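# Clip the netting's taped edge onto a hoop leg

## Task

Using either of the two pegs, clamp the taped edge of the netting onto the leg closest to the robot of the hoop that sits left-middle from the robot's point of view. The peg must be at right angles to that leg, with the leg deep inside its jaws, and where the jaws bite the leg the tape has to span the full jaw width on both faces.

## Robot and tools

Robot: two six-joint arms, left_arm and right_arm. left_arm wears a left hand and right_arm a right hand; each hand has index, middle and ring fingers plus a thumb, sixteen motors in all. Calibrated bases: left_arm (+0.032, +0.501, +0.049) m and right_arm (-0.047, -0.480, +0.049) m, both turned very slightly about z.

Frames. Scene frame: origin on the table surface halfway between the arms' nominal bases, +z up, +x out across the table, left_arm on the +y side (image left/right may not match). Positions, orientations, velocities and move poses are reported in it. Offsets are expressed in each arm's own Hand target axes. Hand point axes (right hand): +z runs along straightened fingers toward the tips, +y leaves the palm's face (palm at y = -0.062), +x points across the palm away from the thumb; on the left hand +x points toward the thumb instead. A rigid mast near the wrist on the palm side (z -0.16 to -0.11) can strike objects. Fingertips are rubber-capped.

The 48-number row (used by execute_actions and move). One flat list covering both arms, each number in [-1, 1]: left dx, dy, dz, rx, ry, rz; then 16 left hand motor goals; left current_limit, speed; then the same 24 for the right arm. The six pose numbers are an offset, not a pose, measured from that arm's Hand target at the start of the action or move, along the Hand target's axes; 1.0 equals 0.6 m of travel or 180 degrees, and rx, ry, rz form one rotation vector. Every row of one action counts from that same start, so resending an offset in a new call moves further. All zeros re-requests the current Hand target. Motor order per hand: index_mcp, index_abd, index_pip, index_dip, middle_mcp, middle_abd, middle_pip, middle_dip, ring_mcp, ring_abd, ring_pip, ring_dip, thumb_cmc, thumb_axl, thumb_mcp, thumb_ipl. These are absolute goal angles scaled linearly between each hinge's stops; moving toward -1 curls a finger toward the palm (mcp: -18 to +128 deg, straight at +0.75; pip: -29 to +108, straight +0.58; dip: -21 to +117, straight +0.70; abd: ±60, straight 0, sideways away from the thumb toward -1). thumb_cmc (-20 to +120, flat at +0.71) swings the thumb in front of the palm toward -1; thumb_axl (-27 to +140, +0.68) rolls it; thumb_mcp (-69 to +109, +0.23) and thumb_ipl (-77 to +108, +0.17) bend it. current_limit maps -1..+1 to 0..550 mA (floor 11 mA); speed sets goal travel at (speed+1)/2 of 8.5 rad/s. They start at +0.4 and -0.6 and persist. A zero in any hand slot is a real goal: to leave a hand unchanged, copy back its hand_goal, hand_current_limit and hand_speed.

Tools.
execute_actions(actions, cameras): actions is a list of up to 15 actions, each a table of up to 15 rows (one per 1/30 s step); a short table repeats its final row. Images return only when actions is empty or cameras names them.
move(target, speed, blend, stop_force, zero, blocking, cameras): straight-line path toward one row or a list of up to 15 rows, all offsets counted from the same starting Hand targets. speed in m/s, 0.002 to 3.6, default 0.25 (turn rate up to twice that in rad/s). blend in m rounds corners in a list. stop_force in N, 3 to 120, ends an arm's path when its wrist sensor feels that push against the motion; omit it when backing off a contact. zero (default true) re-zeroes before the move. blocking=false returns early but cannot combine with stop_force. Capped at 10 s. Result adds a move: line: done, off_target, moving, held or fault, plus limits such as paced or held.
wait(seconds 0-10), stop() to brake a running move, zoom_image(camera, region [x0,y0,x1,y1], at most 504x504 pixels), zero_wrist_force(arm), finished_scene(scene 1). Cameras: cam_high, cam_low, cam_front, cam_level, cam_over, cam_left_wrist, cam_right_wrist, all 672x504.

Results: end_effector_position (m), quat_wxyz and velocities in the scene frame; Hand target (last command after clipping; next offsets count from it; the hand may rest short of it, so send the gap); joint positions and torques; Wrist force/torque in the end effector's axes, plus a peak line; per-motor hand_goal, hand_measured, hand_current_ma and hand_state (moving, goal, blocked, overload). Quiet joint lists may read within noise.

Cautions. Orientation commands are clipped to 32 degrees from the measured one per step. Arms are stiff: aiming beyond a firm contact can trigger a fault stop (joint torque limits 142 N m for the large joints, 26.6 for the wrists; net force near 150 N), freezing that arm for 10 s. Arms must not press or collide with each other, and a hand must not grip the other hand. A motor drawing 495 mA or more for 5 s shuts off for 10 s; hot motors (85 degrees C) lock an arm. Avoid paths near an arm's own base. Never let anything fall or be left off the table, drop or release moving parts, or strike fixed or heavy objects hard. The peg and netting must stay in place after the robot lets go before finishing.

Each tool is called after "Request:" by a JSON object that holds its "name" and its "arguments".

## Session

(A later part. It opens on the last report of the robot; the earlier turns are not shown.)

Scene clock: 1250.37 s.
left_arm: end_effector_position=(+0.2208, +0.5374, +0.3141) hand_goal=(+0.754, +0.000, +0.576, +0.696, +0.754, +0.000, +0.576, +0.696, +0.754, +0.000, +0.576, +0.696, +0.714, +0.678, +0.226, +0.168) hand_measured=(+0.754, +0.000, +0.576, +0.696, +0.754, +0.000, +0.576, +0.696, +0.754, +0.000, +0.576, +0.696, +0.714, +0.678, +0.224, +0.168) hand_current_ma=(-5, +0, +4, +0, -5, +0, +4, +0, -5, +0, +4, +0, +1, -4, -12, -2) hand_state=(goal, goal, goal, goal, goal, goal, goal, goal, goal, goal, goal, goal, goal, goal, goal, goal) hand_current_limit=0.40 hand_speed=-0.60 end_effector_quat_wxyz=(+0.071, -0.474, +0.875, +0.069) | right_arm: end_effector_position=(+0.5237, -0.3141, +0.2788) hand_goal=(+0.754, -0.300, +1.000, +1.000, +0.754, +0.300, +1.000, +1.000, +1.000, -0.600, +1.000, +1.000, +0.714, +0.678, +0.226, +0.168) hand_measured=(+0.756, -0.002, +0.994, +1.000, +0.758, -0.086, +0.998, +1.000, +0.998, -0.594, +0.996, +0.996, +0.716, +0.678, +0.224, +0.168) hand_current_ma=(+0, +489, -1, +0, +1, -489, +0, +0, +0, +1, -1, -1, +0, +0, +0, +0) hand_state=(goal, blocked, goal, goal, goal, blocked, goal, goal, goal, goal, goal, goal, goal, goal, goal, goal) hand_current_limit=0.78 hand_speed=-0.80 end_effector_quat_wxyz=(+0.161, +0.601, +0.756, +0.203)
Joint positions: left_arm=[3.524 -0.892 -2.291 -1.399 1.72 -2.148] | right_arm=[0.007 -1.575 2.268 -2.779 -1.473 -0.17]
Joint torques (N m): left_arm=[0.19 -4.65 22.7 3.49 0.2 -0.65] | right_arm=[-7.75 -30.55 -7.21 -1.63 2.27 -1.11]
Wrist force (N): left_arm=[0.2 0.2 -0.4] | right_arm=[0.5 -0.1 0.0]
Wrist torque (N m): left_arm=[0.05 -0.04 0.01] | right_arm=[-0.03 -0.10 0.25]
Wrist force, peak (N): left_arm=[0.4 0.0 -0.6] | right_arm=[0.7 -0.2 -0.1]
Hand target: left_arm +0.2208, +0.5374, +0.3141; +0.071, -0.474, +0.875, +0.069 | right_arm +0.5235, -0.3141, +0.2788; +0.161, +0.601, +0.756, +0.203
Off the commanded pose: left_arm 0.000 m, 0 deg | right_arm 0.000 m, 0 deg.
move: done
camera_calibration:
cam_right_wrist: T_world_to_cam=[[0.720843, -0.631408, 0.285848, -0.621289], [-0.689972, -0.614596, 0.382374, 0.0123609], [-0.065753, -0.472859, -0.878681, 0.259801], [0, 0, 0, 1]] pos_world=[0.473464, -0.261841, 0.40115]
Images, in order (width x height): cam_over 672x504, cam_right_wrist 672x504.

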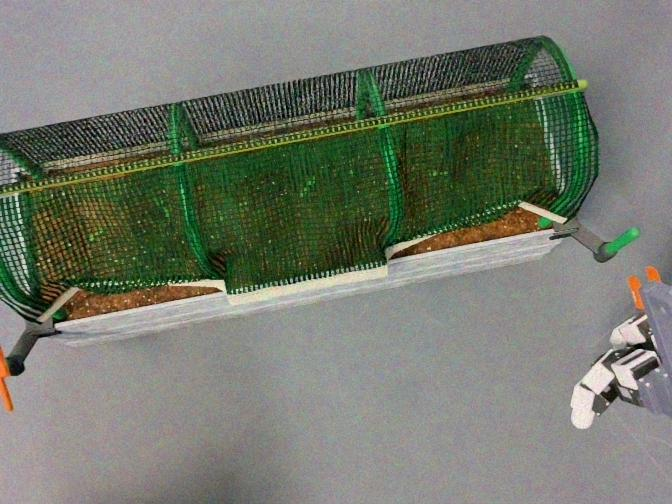

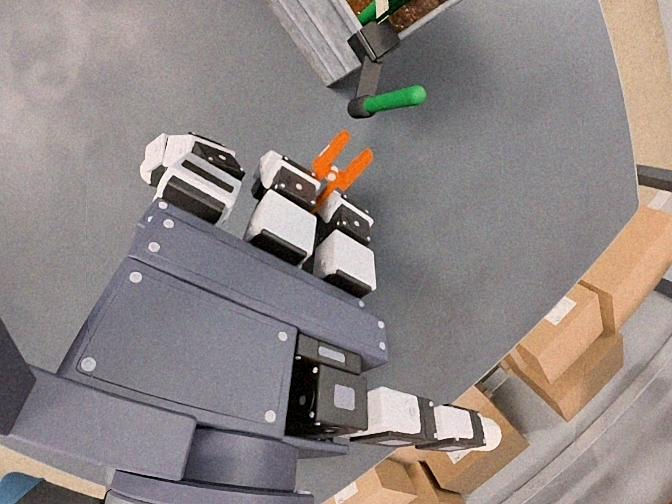

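Request:
{"name": "move", "arguments": {"target": [0,0,0,0,0,0,0.754,0,0.576,0.696,0.754,0,0.576,0.696,0.754,0,0.576,0.696,0.714,0.678,0.226,0.168,0.4,-0.6,0.6425,0.1746,0.1008,0,-0.0361,0.0625,0.754,-0.3,1,1,0.754,0.3,1,1,1,-0.6,1,1,0.714,0.678,0.226,0.168,0.78,-0.8], "speed": 0.15, "cameras": ["all"]}}

Request:
{"name": "zoom_image", "arguments": {"camera": "cam_right_wrist", "region": [270, 40, 430, 220]}}

Request:
{"name": "zoom_image", "arguments": {"camera": "cam_over", "region": [130, 220, 290, 400]}}

Request:
{"name": "zoom_image", "arguments": {"camera": "cam_level", "region": [170, 200, 350, 380]}}

Request:
{"name": "zoom_image", "arguments": {"camera": "cam_front", "region": [220, 240, 380, 400]}}

Scene clock: 1300.83 s.
left_arm: end_effector_position=(+0.2208, +0.5374, +0.3141) hand_goal=(+0.754, +0.000, +0.576, +0.696, +0.754, +0.000, +0.576, +0.696, +0.754, +0.000, +0.576, +0.696, +0.714, +0.678, +0.226, +0.168) hand_measured=(+0.754, +0.000, +0.576, +0.696, +0.754, +0.000, +0.576, +0.696, +0.754, +0.000, +0.576, +0.696, +0.714, +0.678, +0.224, +0.168) hand_current_ma=(-5, +0, +4, +0, -5, +0, +4, +0, -5, +0, +4, +0, +1, -4, -12, -2) hand_state=(goal, goal, goal, goal, goal, goal, goal, goal, goal, goal, goal, goal, goal, goal, goal, goal) hand_current_limit=0.40 hand_speed=-0.60 end_effector_quat_wxyz=(+0.071, -0.474, +0.875, +0.069) | right_arm: end_effector_position=(+0.5544, +0.0886, +0.2791) hand_goal=(+0.754, -0.300, +1.000, +1.000, +0.754, +0.300, +1.000, +1.000, +1.000, -0.600, +1.000, +1.000, +0.714, +0.678, +0.226, +0.168) hand_measured=(+0.756, -0.002, +0.994, +1.000, +0.758, -0.086, +0.998, +1.000, +0.998, -0.594, +0.996, +0.996, +0.716, +0.678, +0.224, +0.168) hand_current_ma=(+0, +489, -1, +0, +1, -489, +0, +0, +0, +1, -1, -1, +0, +0, +0, +0) hand_state=(goal, blocked, goal, goal, goal, blocked, goal, goal, goal, goal, goal, goal, goal, goal, goal, goal) hand_current_limit=0.78 hand_speed=-0.80 end_effector_quat_wxyz=(+0.183, +0.683, +0.683, +0.183)
Joint positions: left_arm=[3.524 -0.892 -2.291 -1.399 1.72 -2.148] | right_arm=[0.75 -0.925 1.327 -2.365 -1.927 0.702]
Joint torques (N m): left_arm=[0 -5.06 22.91 3.57 0.13 -0.7] | right_arm=[6.44 -39.04 -34.18 -1.72 -1.9 1.33]
Wrist force (N): left_arm=[0.2 0.0 -0.3] | right_arm=[0.3 -0.5 0.3]
Wrist torque (N m): left_arm=[0.02 -0.04 0.01] | right_arm=[-0.14 -0.10 -0.02]
Wrist force, peak (N): left_arm=[0.7 0.1 -0.4] | right_arm=[1.0 -0.5 0.2]
Hand target: left_arm +0.2208, +0.5374, +0.3141; +0.071, -0.474, +0.875, +0.069 | right_arm +0.5545, +0.0887, +0.2791; +0.183, +0.683, +0.683, +0.183
Off the commanded pose: left_arm 0.000 m, 0 deg | right_arm 0.000 m, 0 deg.
move: done
camera_calibration:
cam_right_wrist: T_world_to_cam=[[0.560552, -0.777236, 0.285809, -0.287441], [-0.810399, -0.443836, 0.382442, 0.332583], [-0.170395, -0.445998, -0.878664, 0.508147], [0, 0, 0, 1]] pos_world=[0.517236, 0.150836, 0.40145]

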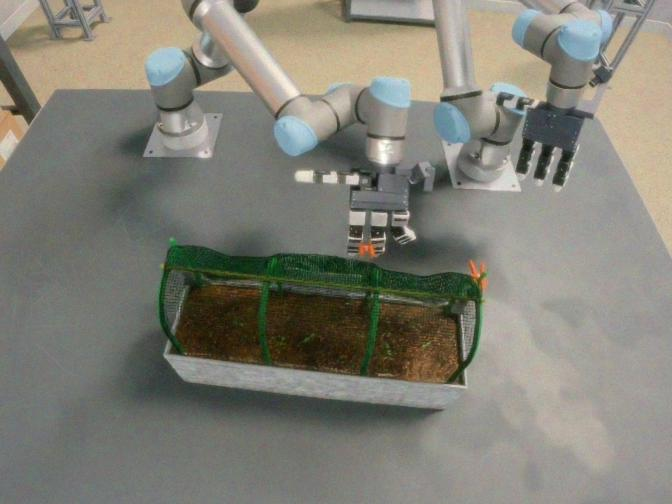

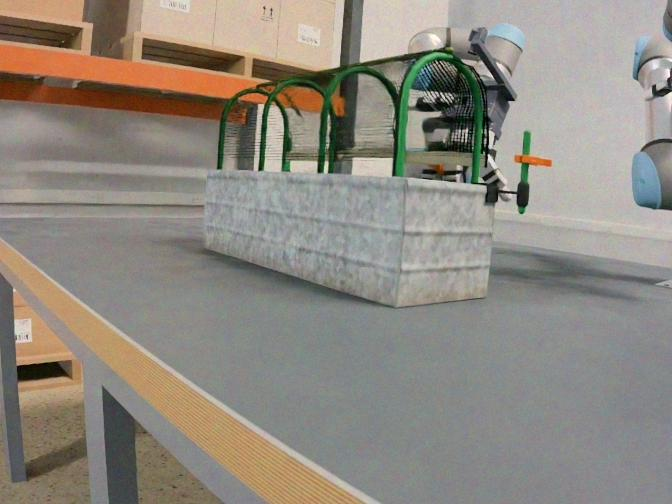

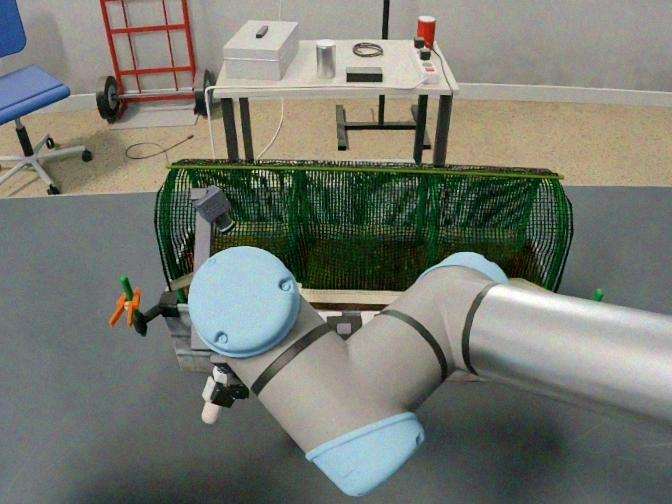

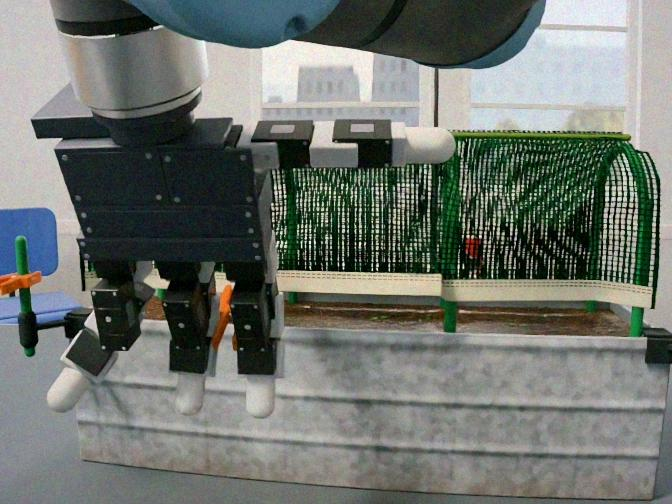

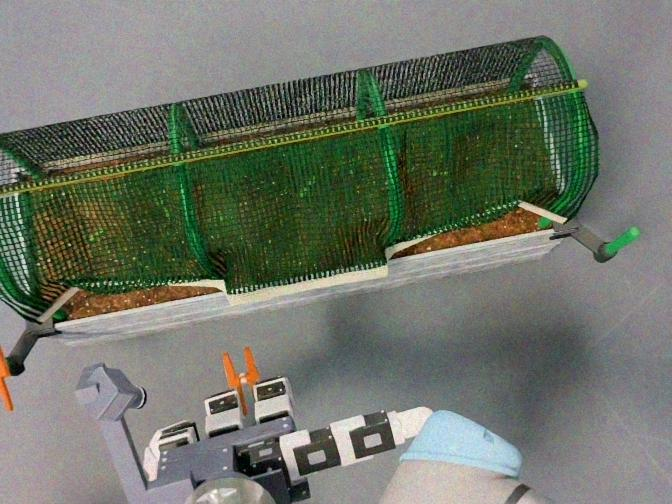

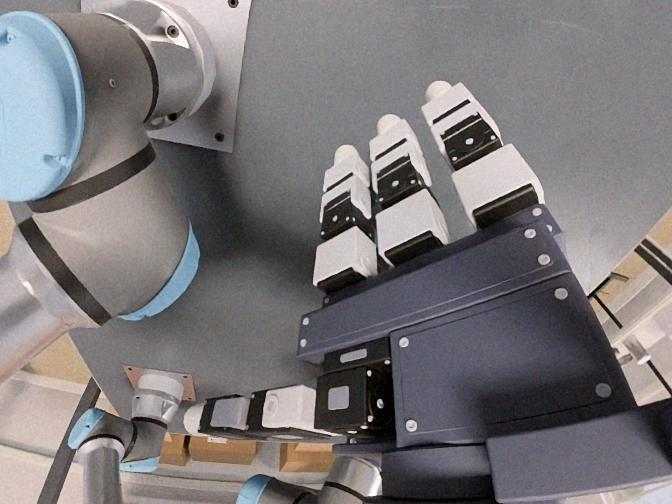

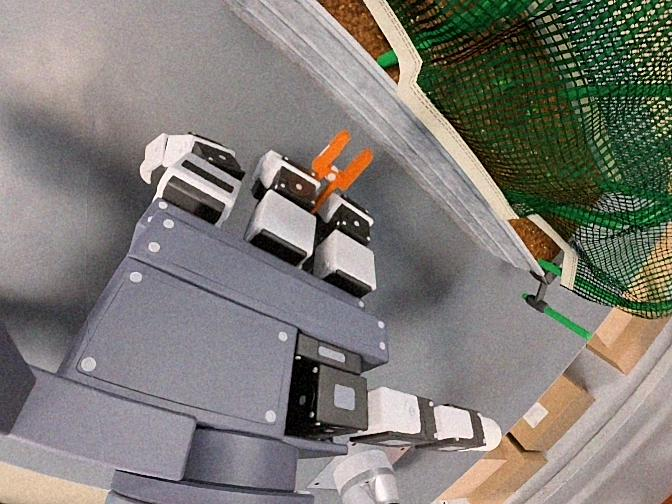

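Scaled by 2.800 from the camera's 672x504 image, which has a finer 960x720 frame.

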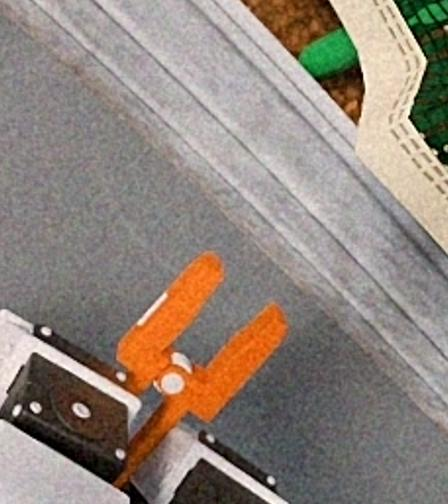

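Scaled by 2.800 from the camera's 672x504 image, which has a finer 960x720 frame.

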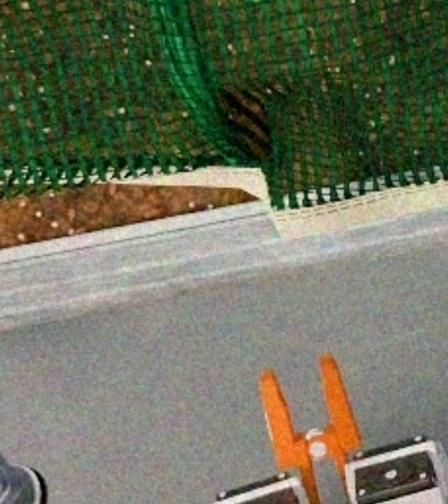

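Scaled by 2.800 from the camera's 672x504 image, which has a finer 960x720 frame.

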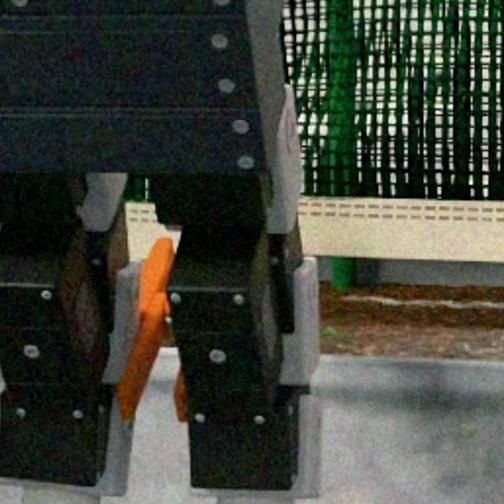

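Scaled by 3.150 from the camera's 672x504 image, which has a finer 960x720 frame.

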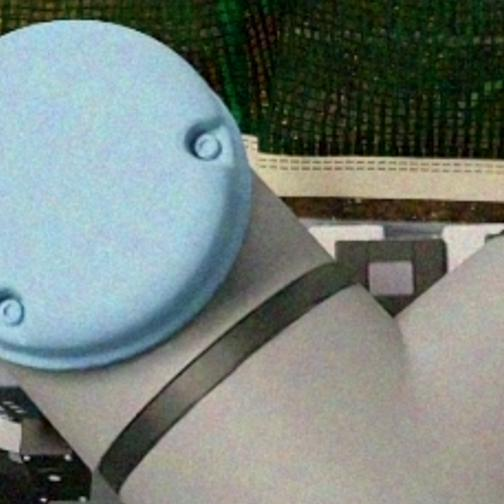

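Request:
{"name": "zoom_image", "arguments": {"camera": "cam_high", "region": [320, 180, 420, 280]}}

Request:
{"name": "zoom_image", "arguments": {"camera": "cam_low", "region": [390, 130, 510, 220]}}

Request:
{"name": "zoom_image", "arguments": {"camera": "cam_level", "region": [190, 260, 270, 360]}}

Request:
{"name": "zoom_image", "arguments": {"camera": "cam_right_wrist", "region": [290, 120, 390, 220]}}

Scaled by 5.040 from the camera's 672x504 image, which has a finer 960x720 frame.

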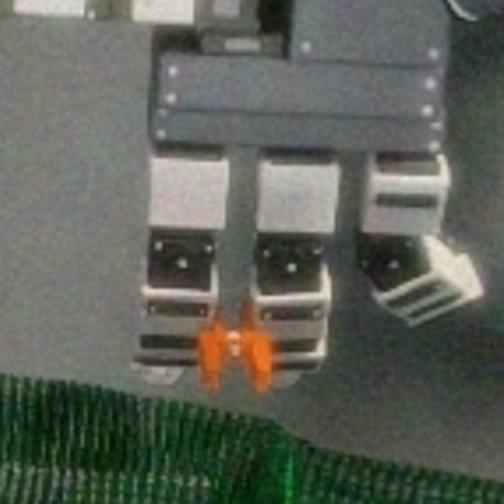

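Scaled by 4.200 from the camera's 672x504 image, which has a finer 960x720 frame.

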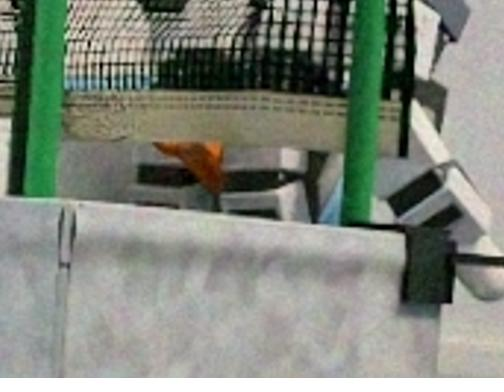

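Scaled by 5.040 from the camera's 672x504 image, which has a finer 960x720 frame.

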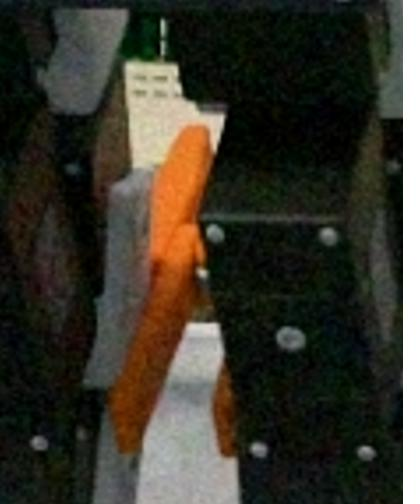

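Scaled by 5.040 from the camera's 672x504 image, which has a finer 960x720 frame.

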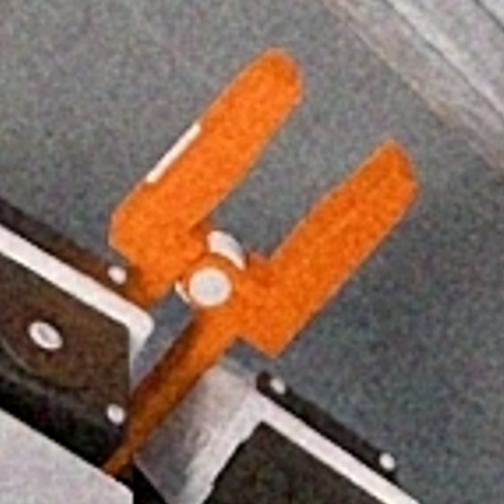

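Request:
{"name": "execute_actions", "arguments": {"actions": [[[0,0,0,0,0,0,0.754,0,0.576,0.696,0.754,0,0.576,0.696,0.754,0,0.576,0.696,0.714,0.678,0.226,0.168,0.4,-0.6,0,0,0,0,0,0,0.754,-0.3,1,1,0.754,0.3,1,1,1,-0.6,1,1,0.714,0.678,0.226,0.168,1,-0.8]],[[0,0,0,0,0,0,0.754,0,0.576,0.696,0.754,0,0.576,0.696,0.754,0,0.576,0.696,0.714,0.678,0.226,0.168,0.4,-0.6,0,0,0,0,0,0,0.754,-0.3,1,1,0.754,0.3,1,1,1,-0.6,1,1,0.714,0.678,0.226,0.168,1,-0.8]],[[0,0,0,0,0,0,0.754,0,0.576,0.696,0.754,0,0.576,0.696,0.754,0,0.576,0.696,0.714,0.678,0.226,0.168,0.4,-0.6,0,0,0,0,0,0,0.754,-0.3,1,1,0.754,0.3,1,1,1,-0.6,1,1,0.714,0.678,0.226,0.168,0.78,-0.8]]], "cameras": ["cam_right_wrist", "cam_level"]}}

Request:
{"name": "zoom_image", "arguments": {"camera": "cam_right_wrist", "region": [290, 120, 390, 220]}}

Request:
{"name": "zoom_image", "arguments": {"camera": "cam_right_wrist", "region": [350, 10, 450, 110]}}

Request:
{"name": "zoom_image", "arguments": {"camera": "cam_level", "region": [190, 260, 270, 360]}}

Scene clock: 1479.50 s.
left_arm: end_effector_position=(+0.2208, +0.5374, +0.3141) hand_goal=(+0.754, +0.000, +0.576, +0.696, +0.754, +0.000, +0.576, +0.696, +0.754, +0.000, +0.576, +0.696, +0.714, +0.678, +0.226, +0.168) hand_measured=(+0.754, +0.000, +0.576, +0.696, +0.754, +0.000, +0.576, +0.696, +0.754, +0.000, +0.576, +0.696, +0.714, +0.678, +0.224, +0.168) hand_current_ma=(-5, +0, +4, +0, -5, +0, +4, +0, -5, +0, +4, +0, +1, -4, -12, -2) hand_state=(goal, goal, goal, goal, goal, goal, goal, goal, goal, goal, goal, goal, goal, goal, goal, goal) hand_current_limit=0.40 hand_speed=-0.60 end_effector_quat_wxyz=(+0.071, -0.474, +0.875, +0.069) | right_arm: end_effector_position=(+0.5545, +0.0887, +0.2791) hand_goal=(+0.754, -0.300, +1.000, +1.000, +0.754, +0.300, +1.000, +1.000, +1.000, -0.600, +1.000, +1.000, +0.714, +0.678, +0.226, +0.168) hand_measured=(+0.756, -0.002, +0.994, +1.000, +0.758, -0.086, +0.998, +1.000, +0.998, -0.594, +0.996, +0.996, +0.716, +0.678, +0.224, +0.168) hand_current_ma=(+0, +489, -1, +0, +1, -489, +0, +0, +0, +1, -1, -1, +0, +0, +0, +0) hand_state=(goal, blocked, goal, goal, goal, blocked, goal, goal, goal, goal, goal, goal, goal, goal, goal, goal) hand_current_limit=0.78 hand_speed=-0.80 end_effector_quat_wxyz=(+0.183, +0.683, +0.683, +0.183)
Joint positions: left_arm=[3.524 -0.892 -2.291 -1.399 1.72 -2.148] | right_arm=[0.75 -0.925 1.327 -2.365 -1.927 0.703]
Joint torques (N m): left_arm=[0.16 -4.81 22.86 3.51 0.21 -0.75] | right_arm=[6.8 -38.98 -33.39 -1.56 -2.03 1.3]
Wrist force (N): left_arm=[0.5 -0.4 -0.2] | right_arm=[0.1 -0.4 0.1]
Wrist torque (N m): left_arm=[-0.02 -0.07 0.04] | right_arm=[-0.11 -0.07 -0.03]
Wrist force, peak (N): left_arm=[0.2 0.1 -0.6] | right_arm=[0.2 -0.7 0.3]
Hand target: left_arm +0.2208, +0.5374, +0.3141; +0.071, -0.474, +0.875, +0.069 | right_arm +0.5545, +0.0887, +0.2791; +0.183, +0.683, +0.683, +0.183
Off the commanded pose: left_arm 0.000 m, 0 deg | right_arm 0.000 m, 0 deg.
Step readings (end_effector_position of left_arm | right_arm):
0: (+0.2208, +0.5374, +0.3141) | (+0.5545, +0.0887, +0.2791)
1: (+0.2208, +0.5374, +0.3141) | (+0.5545, +0.0887, +0.2791)
2: (+0.2208, +0.5374, +0.3141) | (+0.5545, +0.0887, +0.2791)
4: (+0.2208, +0.5374, +0.3141) | (+0.5545, +0.0887, +0.2791)
8: (+0.2208, +0.5374, +0.3141) | (+0.5545, +0.0887, +0.2791)
15: (+0.2208, +0.5374, +0.3141) | (+0.5545, +0.0887, +0.2791)
16: (+0.2208, +0.5374, +0.3141) | (+0.5545, +0.0887, +0.2791)
17: (+0.2208, +0.5374, +0.3141) | (+0.5545, +0.0887, +0.2791)
19: (+0.2208, +0.5374, +0.3141) | (+0.5545, +0.0887, +0.2791)
23: (+0.2208, +0.5374, +0.3141) | (+0.5545, +0.0887, +0.2791)
30: (+0.2208, +0.5374, +0.3141) | (+0.5545, +0.0887, +0.2791)
31: (+0.2208, +0.5374, +0.3141) | (+0.5545, +0.0887, +0.2791)
32: (+0.2208, +0.5374, +0.3141) | (+0.5545, +0.0887, +0.2791)
34: (+0.2208, +0.5374, +0.3141) | (+0.5545, +0.0887, +0.2791)
38: (+0.2208, +0.5374, +0.3141) | (+0.5545, +0.0887, +0.2791)
45: (+0.2208, +0.5374, +0.3141) | (+0.5545, +0.0887, +0.2791)
camera_calibration:
cam_right_wrist: T_world_to_cam=[[0.560457, -0.777307, 0.285799, -0.287356], [-0.810444, -0.443719, 0.382484, 0.332697], [-0.170493, -0.44599, -0.87865, 0.508252], [0, 0, 0, 1]] pos_world=[0.517337, 0.150936, 0.40145]
Images, in order (width x height): cam_level 672x504, cam_right_wrist 672x504.

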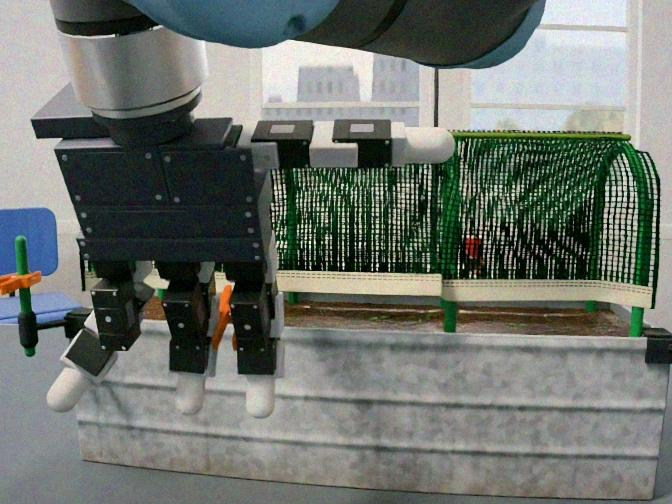

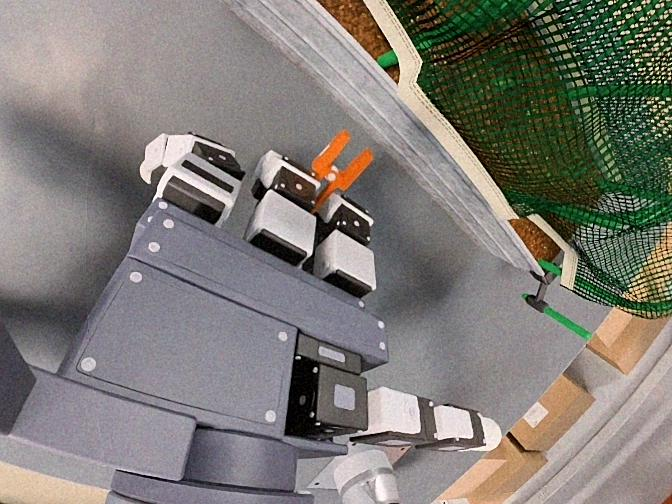

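Scaled by 5.040 from the camera's 672x504 image, which has a finer 960x720 frame.

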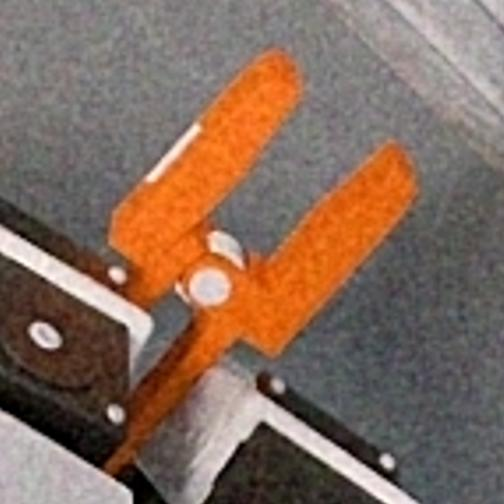

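Scaled by 5.040 from the camera's 672x504 image, which has a finer 960x720 frame.

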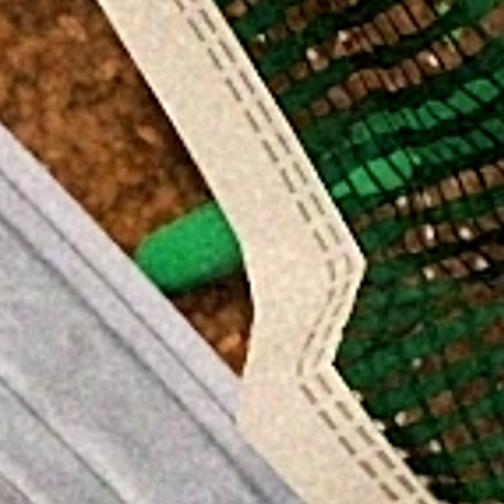

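Scaled by 5.040 from the camera's 672x504 image, which has a finer 960x720 frame.

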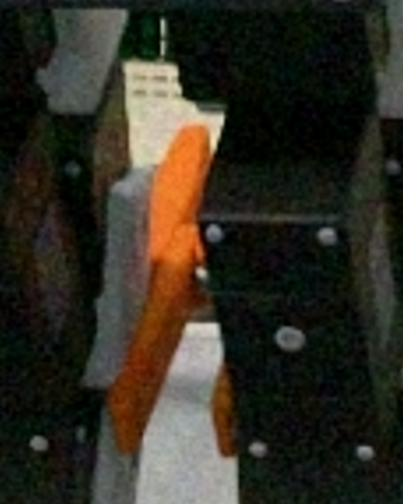

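Request:
{"name": "move", "arguments": {"target": [0,0,0,0,0,0,0.754,0,0.576,0.696,0.754,0,0.576,0.696,0.754,0,0.576,0.696,0.714,0.678,0.226,0.168,0.4,-0.6,0.0088,0.0725,0.0617,0.1,0,0,0.754,-0.3,1,1,0.754,0.3,1,1,1,-0.6,1,1,0.714,0.678,0.226,0.168,0.78,-0.8], "speed": 0.08, "cameras": ["all"]}}

Request:
{"name": "zoom_image", "arguments": {"camera": "cam_right_wrist", "region": [280, 30, 420, 190]}}

Request:
{"name": "zoom_image", "arguments": {"camera": "cam_over", "region": [170, 240, 270, 360]}}

Request:
{"name": "zoom_image", "arguments": {"camera": "cam_level", "region": [190, 240, 310, 360]}}

Request:
{"name": "zoom_image", "arguments": {"camera": "cam_low", "region": [390, 130, 510, 220]}}

Request:
{"name": "zoom_image", "arguments": {"camera": "cam_high", "region": [320, 200, 420, 300]}}

Scene clock: 1560.87 s.
left_arm: end_effector_position=(+0.2208, +0.5374, +0.3141) hand_goal=(+0.754, +0.000, +0.576, +0.696, +0.754, +0.000, +0.576, +0.696, +0.754, +0.000, +0.576, +0.696, +0.714, +0.678, +0.226, +0.168) hand_measured=(+0.754, +0.000, +0.576, +0.696, +0.754, +0.000, +0.576, +0.696, +0.754, +0.000, +0.576, +0.696, +0.714, +0.678, +0.224, +0.168) hand_current_ma=(-5, +0, +4, +0, -5, +0, +4, +0, -5, +0, +4, +0, +1, -4, -12, -2) hand_state=(goal, goal, goal, goal, goal, goal, goal, goal, goal, goal, goal, goal, goal, goal, goal, goal) hand_current_limit=0.40 hand_speed=-0.60 end_effector_quat_wxyz=(+0.071, -0.474, +0.875, +0.069) | right_arm: end_effector_position=(+0.6106, +0.0940, +0.2688) hand_goal=(+0.754, -0.300, +1.000, +1.000, +0.754, +0.300, +1.000, +1.000, +1.000, -0.600, +1.000, +1.000, +0.714, +0.678, +0.226, +0.168) hand_measured=(+0.756, -0.002, +0.994, +1.000, +0.758, -0.086, +0.998, +1.000, +0.998, -0.594, +0.996, +0.996, +0.716, +0.678, +0.224, +0.168) hand_current_ma=(+0, +490, -1, +0, +1, -489, +0, +0, +0, +1, -1, -1, +0, +0, +0, +0) hand_state=(goal, blocked, goal, goal, goal, blocked, goal, goal, goal, goal, goal, goal, goal, goal, goal, goal) hand_current_limit=0.78 hand_speed=-0.80 end_effector_quat_wxyz=(+0.074, +0.703, +0.703, +0.074)
Joint positions: left_arm=[3.524 -0.892 -2.291 -1.399 1.72 -2.148] | right_arm=[0.655 -0.794 0.935 -1.877 -1.701 0.667]
Joint torques (N m): left_arm=[-0.27 -4.79 23.27 3.61 0.17 -0.71] | right_arm=[-8.05 -44.4 -33.73 -1.48 1.62 -1.41]
Wrist force (N): left_arm=[0.2 -0.1 -0.3] | right_arm=[0.8 -0.7 0.1]
Wrist torque (N m): left_arm=[0.02 -0.04 0.01] | right_arm=[-0.12 -0.13 0.21]
Wrist force, peak (N): left_arm=[0.2 -0.4 -0.8] | right_arm=[1.0 -0.9 0.1]
Hand target: left_arm +0.2208, +0.5374, +0.3141; +0.071, -0.474, +0.875, +0.069 | right_arm +0.6106, +0.0940, +0.2688; +0.074, +0.703, +0.703, +0.074
Off the commanded pose: left_arm 0.000 m, 0 deg | right_arm 0.000 m, 0 deg.
move: done
camera_calibration:
cam_right_wrist: T_world_to_cam=[[0.621521, -0.777132, 0.0988787, -0.298789], [-0.65263, -0.443815, 0.614087, 0.225822], [-0.433343, -0.446199, -0.78302, 0.645927], [0, 0, 0, 1]] pos_world=[0.61299, 0.156237, 0.396643]

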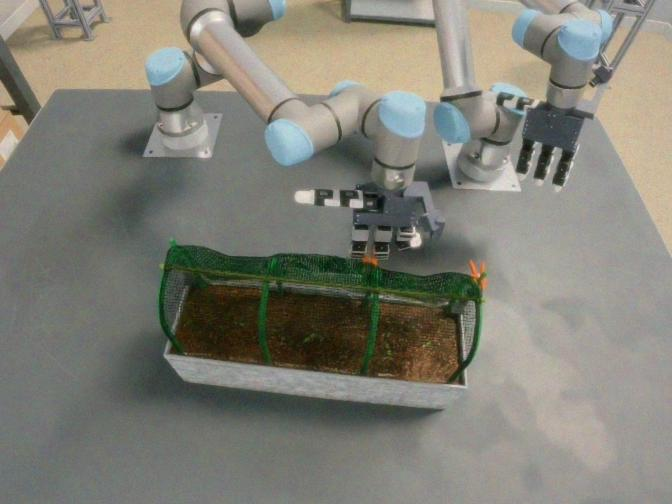

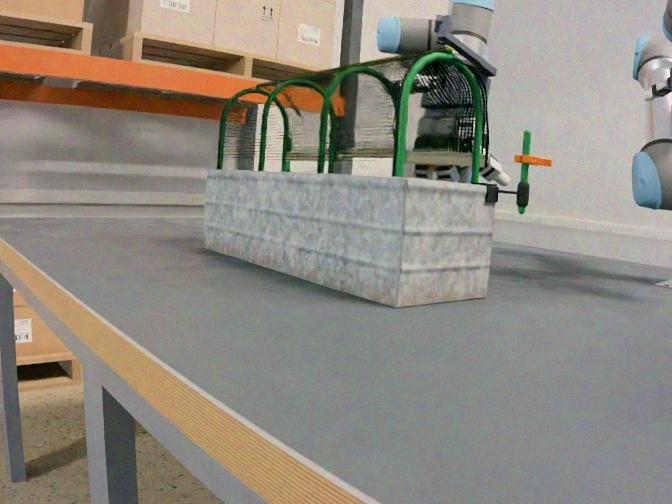

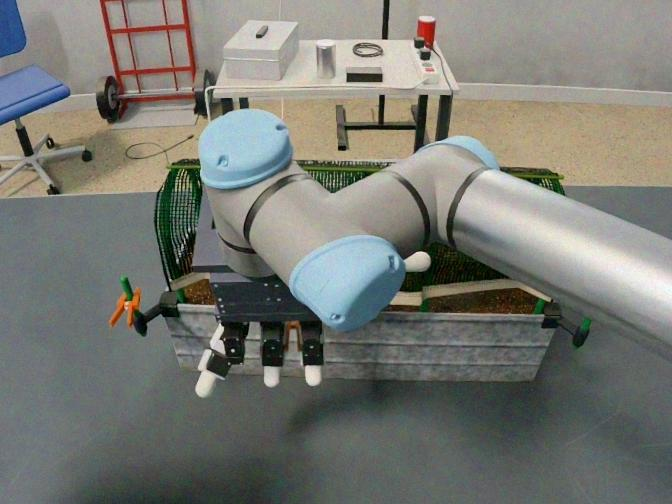

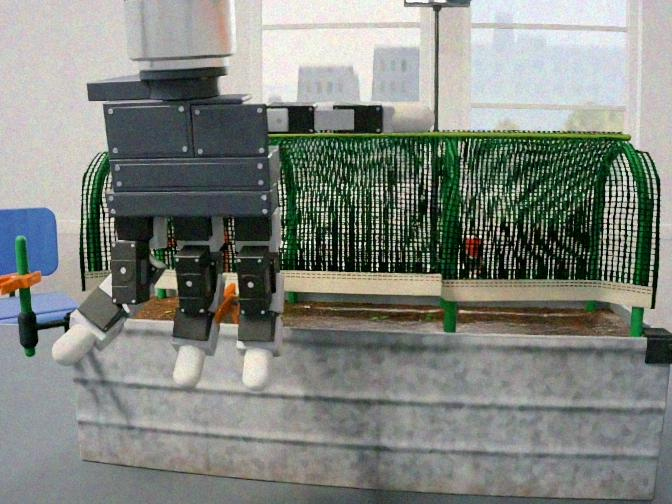

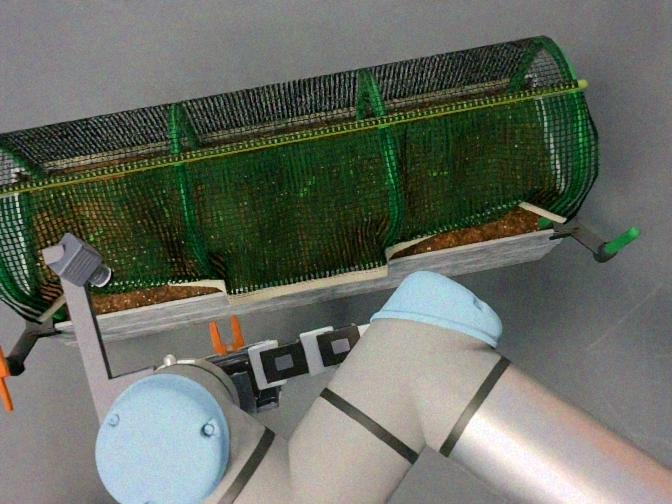

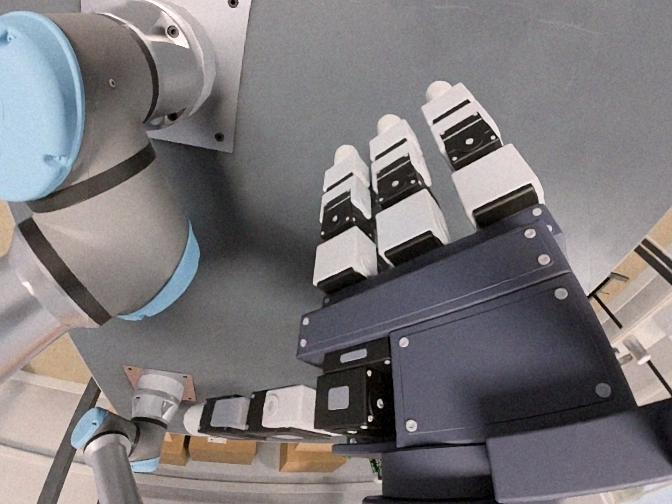

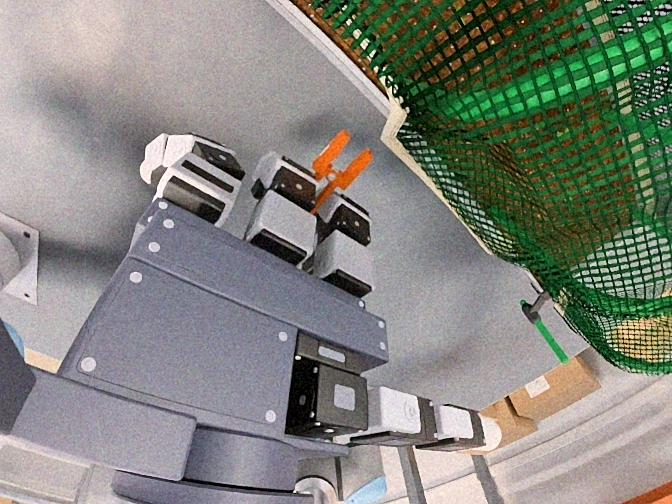

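Scaled by 3.150 from the camera's 672x504 image, which has a finer 960x720 frame.

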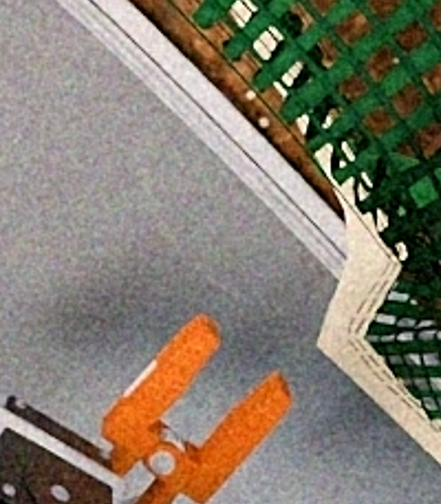

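Scaled by 4.200 from the camera's 672x504 image, which has a finer 960x720 frame.

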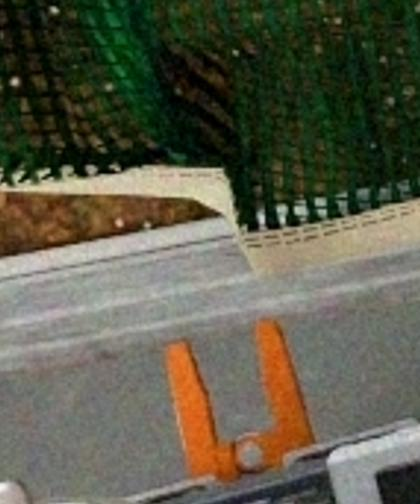

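Scaled by 4.200 from the camera's 672x504 image, which has a finer 960x720 frame.

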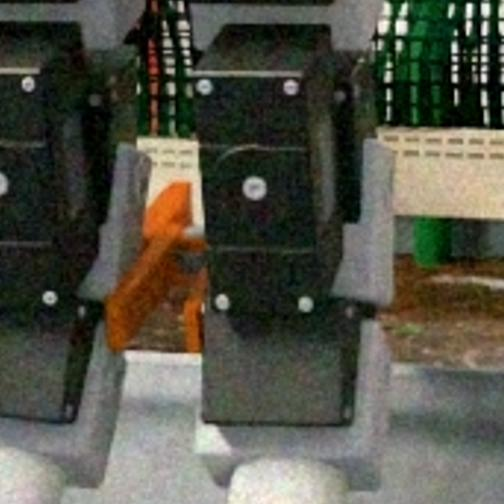

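Scaled by 4.200 from the camera's 672x504 image, which has a finer 960x720 frame.

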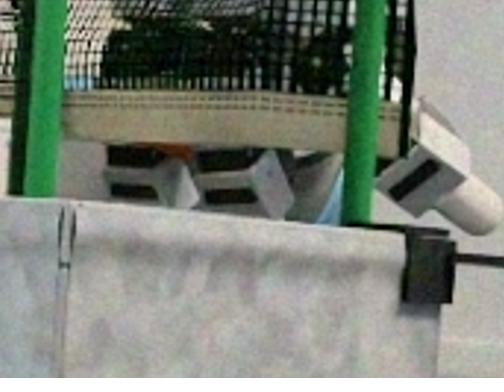

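Scaled by 5.040 from the camera's 672x504 image, which has a finer 960x720 frame.

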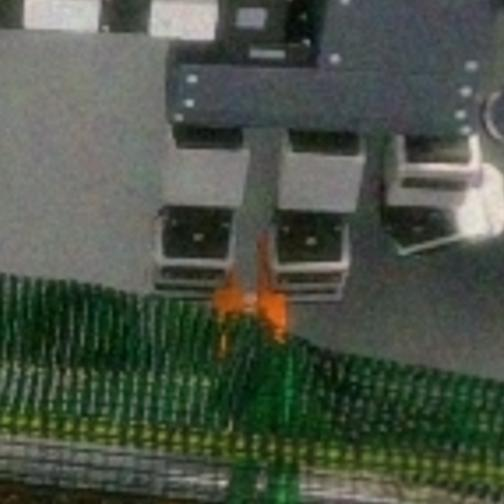

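Request:
{"name": "zoom_image", "arguments": {"camera": "cam_right_wrist", "region": [370, 60, 490, 160]}}

Request:
{"name": "zoom_image", "arguments": {"camera": "cam_over", "region": [180, 240, 250, 310]}}

Request:
{"name": "zoom_image", "arguments": {"camera": "cam_level", "region": [205, 260, 265, 330]}}

Scaled by 4.200 from the camera's 672x504 image, which has a finer 960x720 frame.

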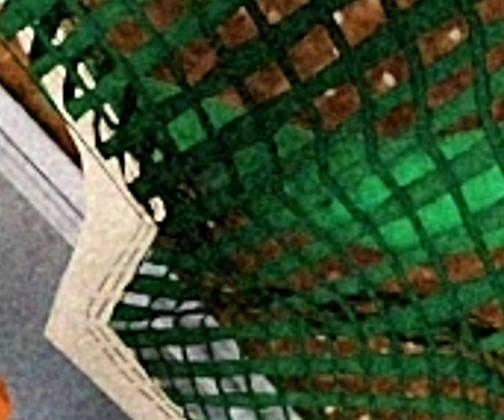

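Scaled by 7.200 from the camera's 672x504 image, which has a finer 960x720 frame.

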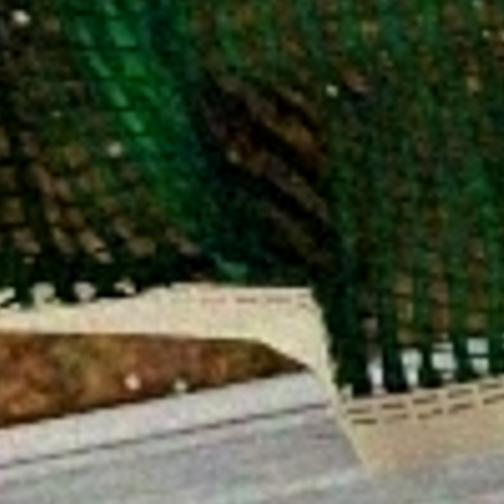

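Scaled by 7.200 from the camera's 672x504 image, which has a finer 960x720 frame.

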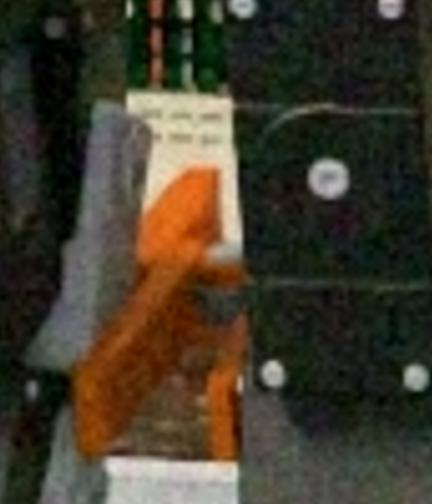

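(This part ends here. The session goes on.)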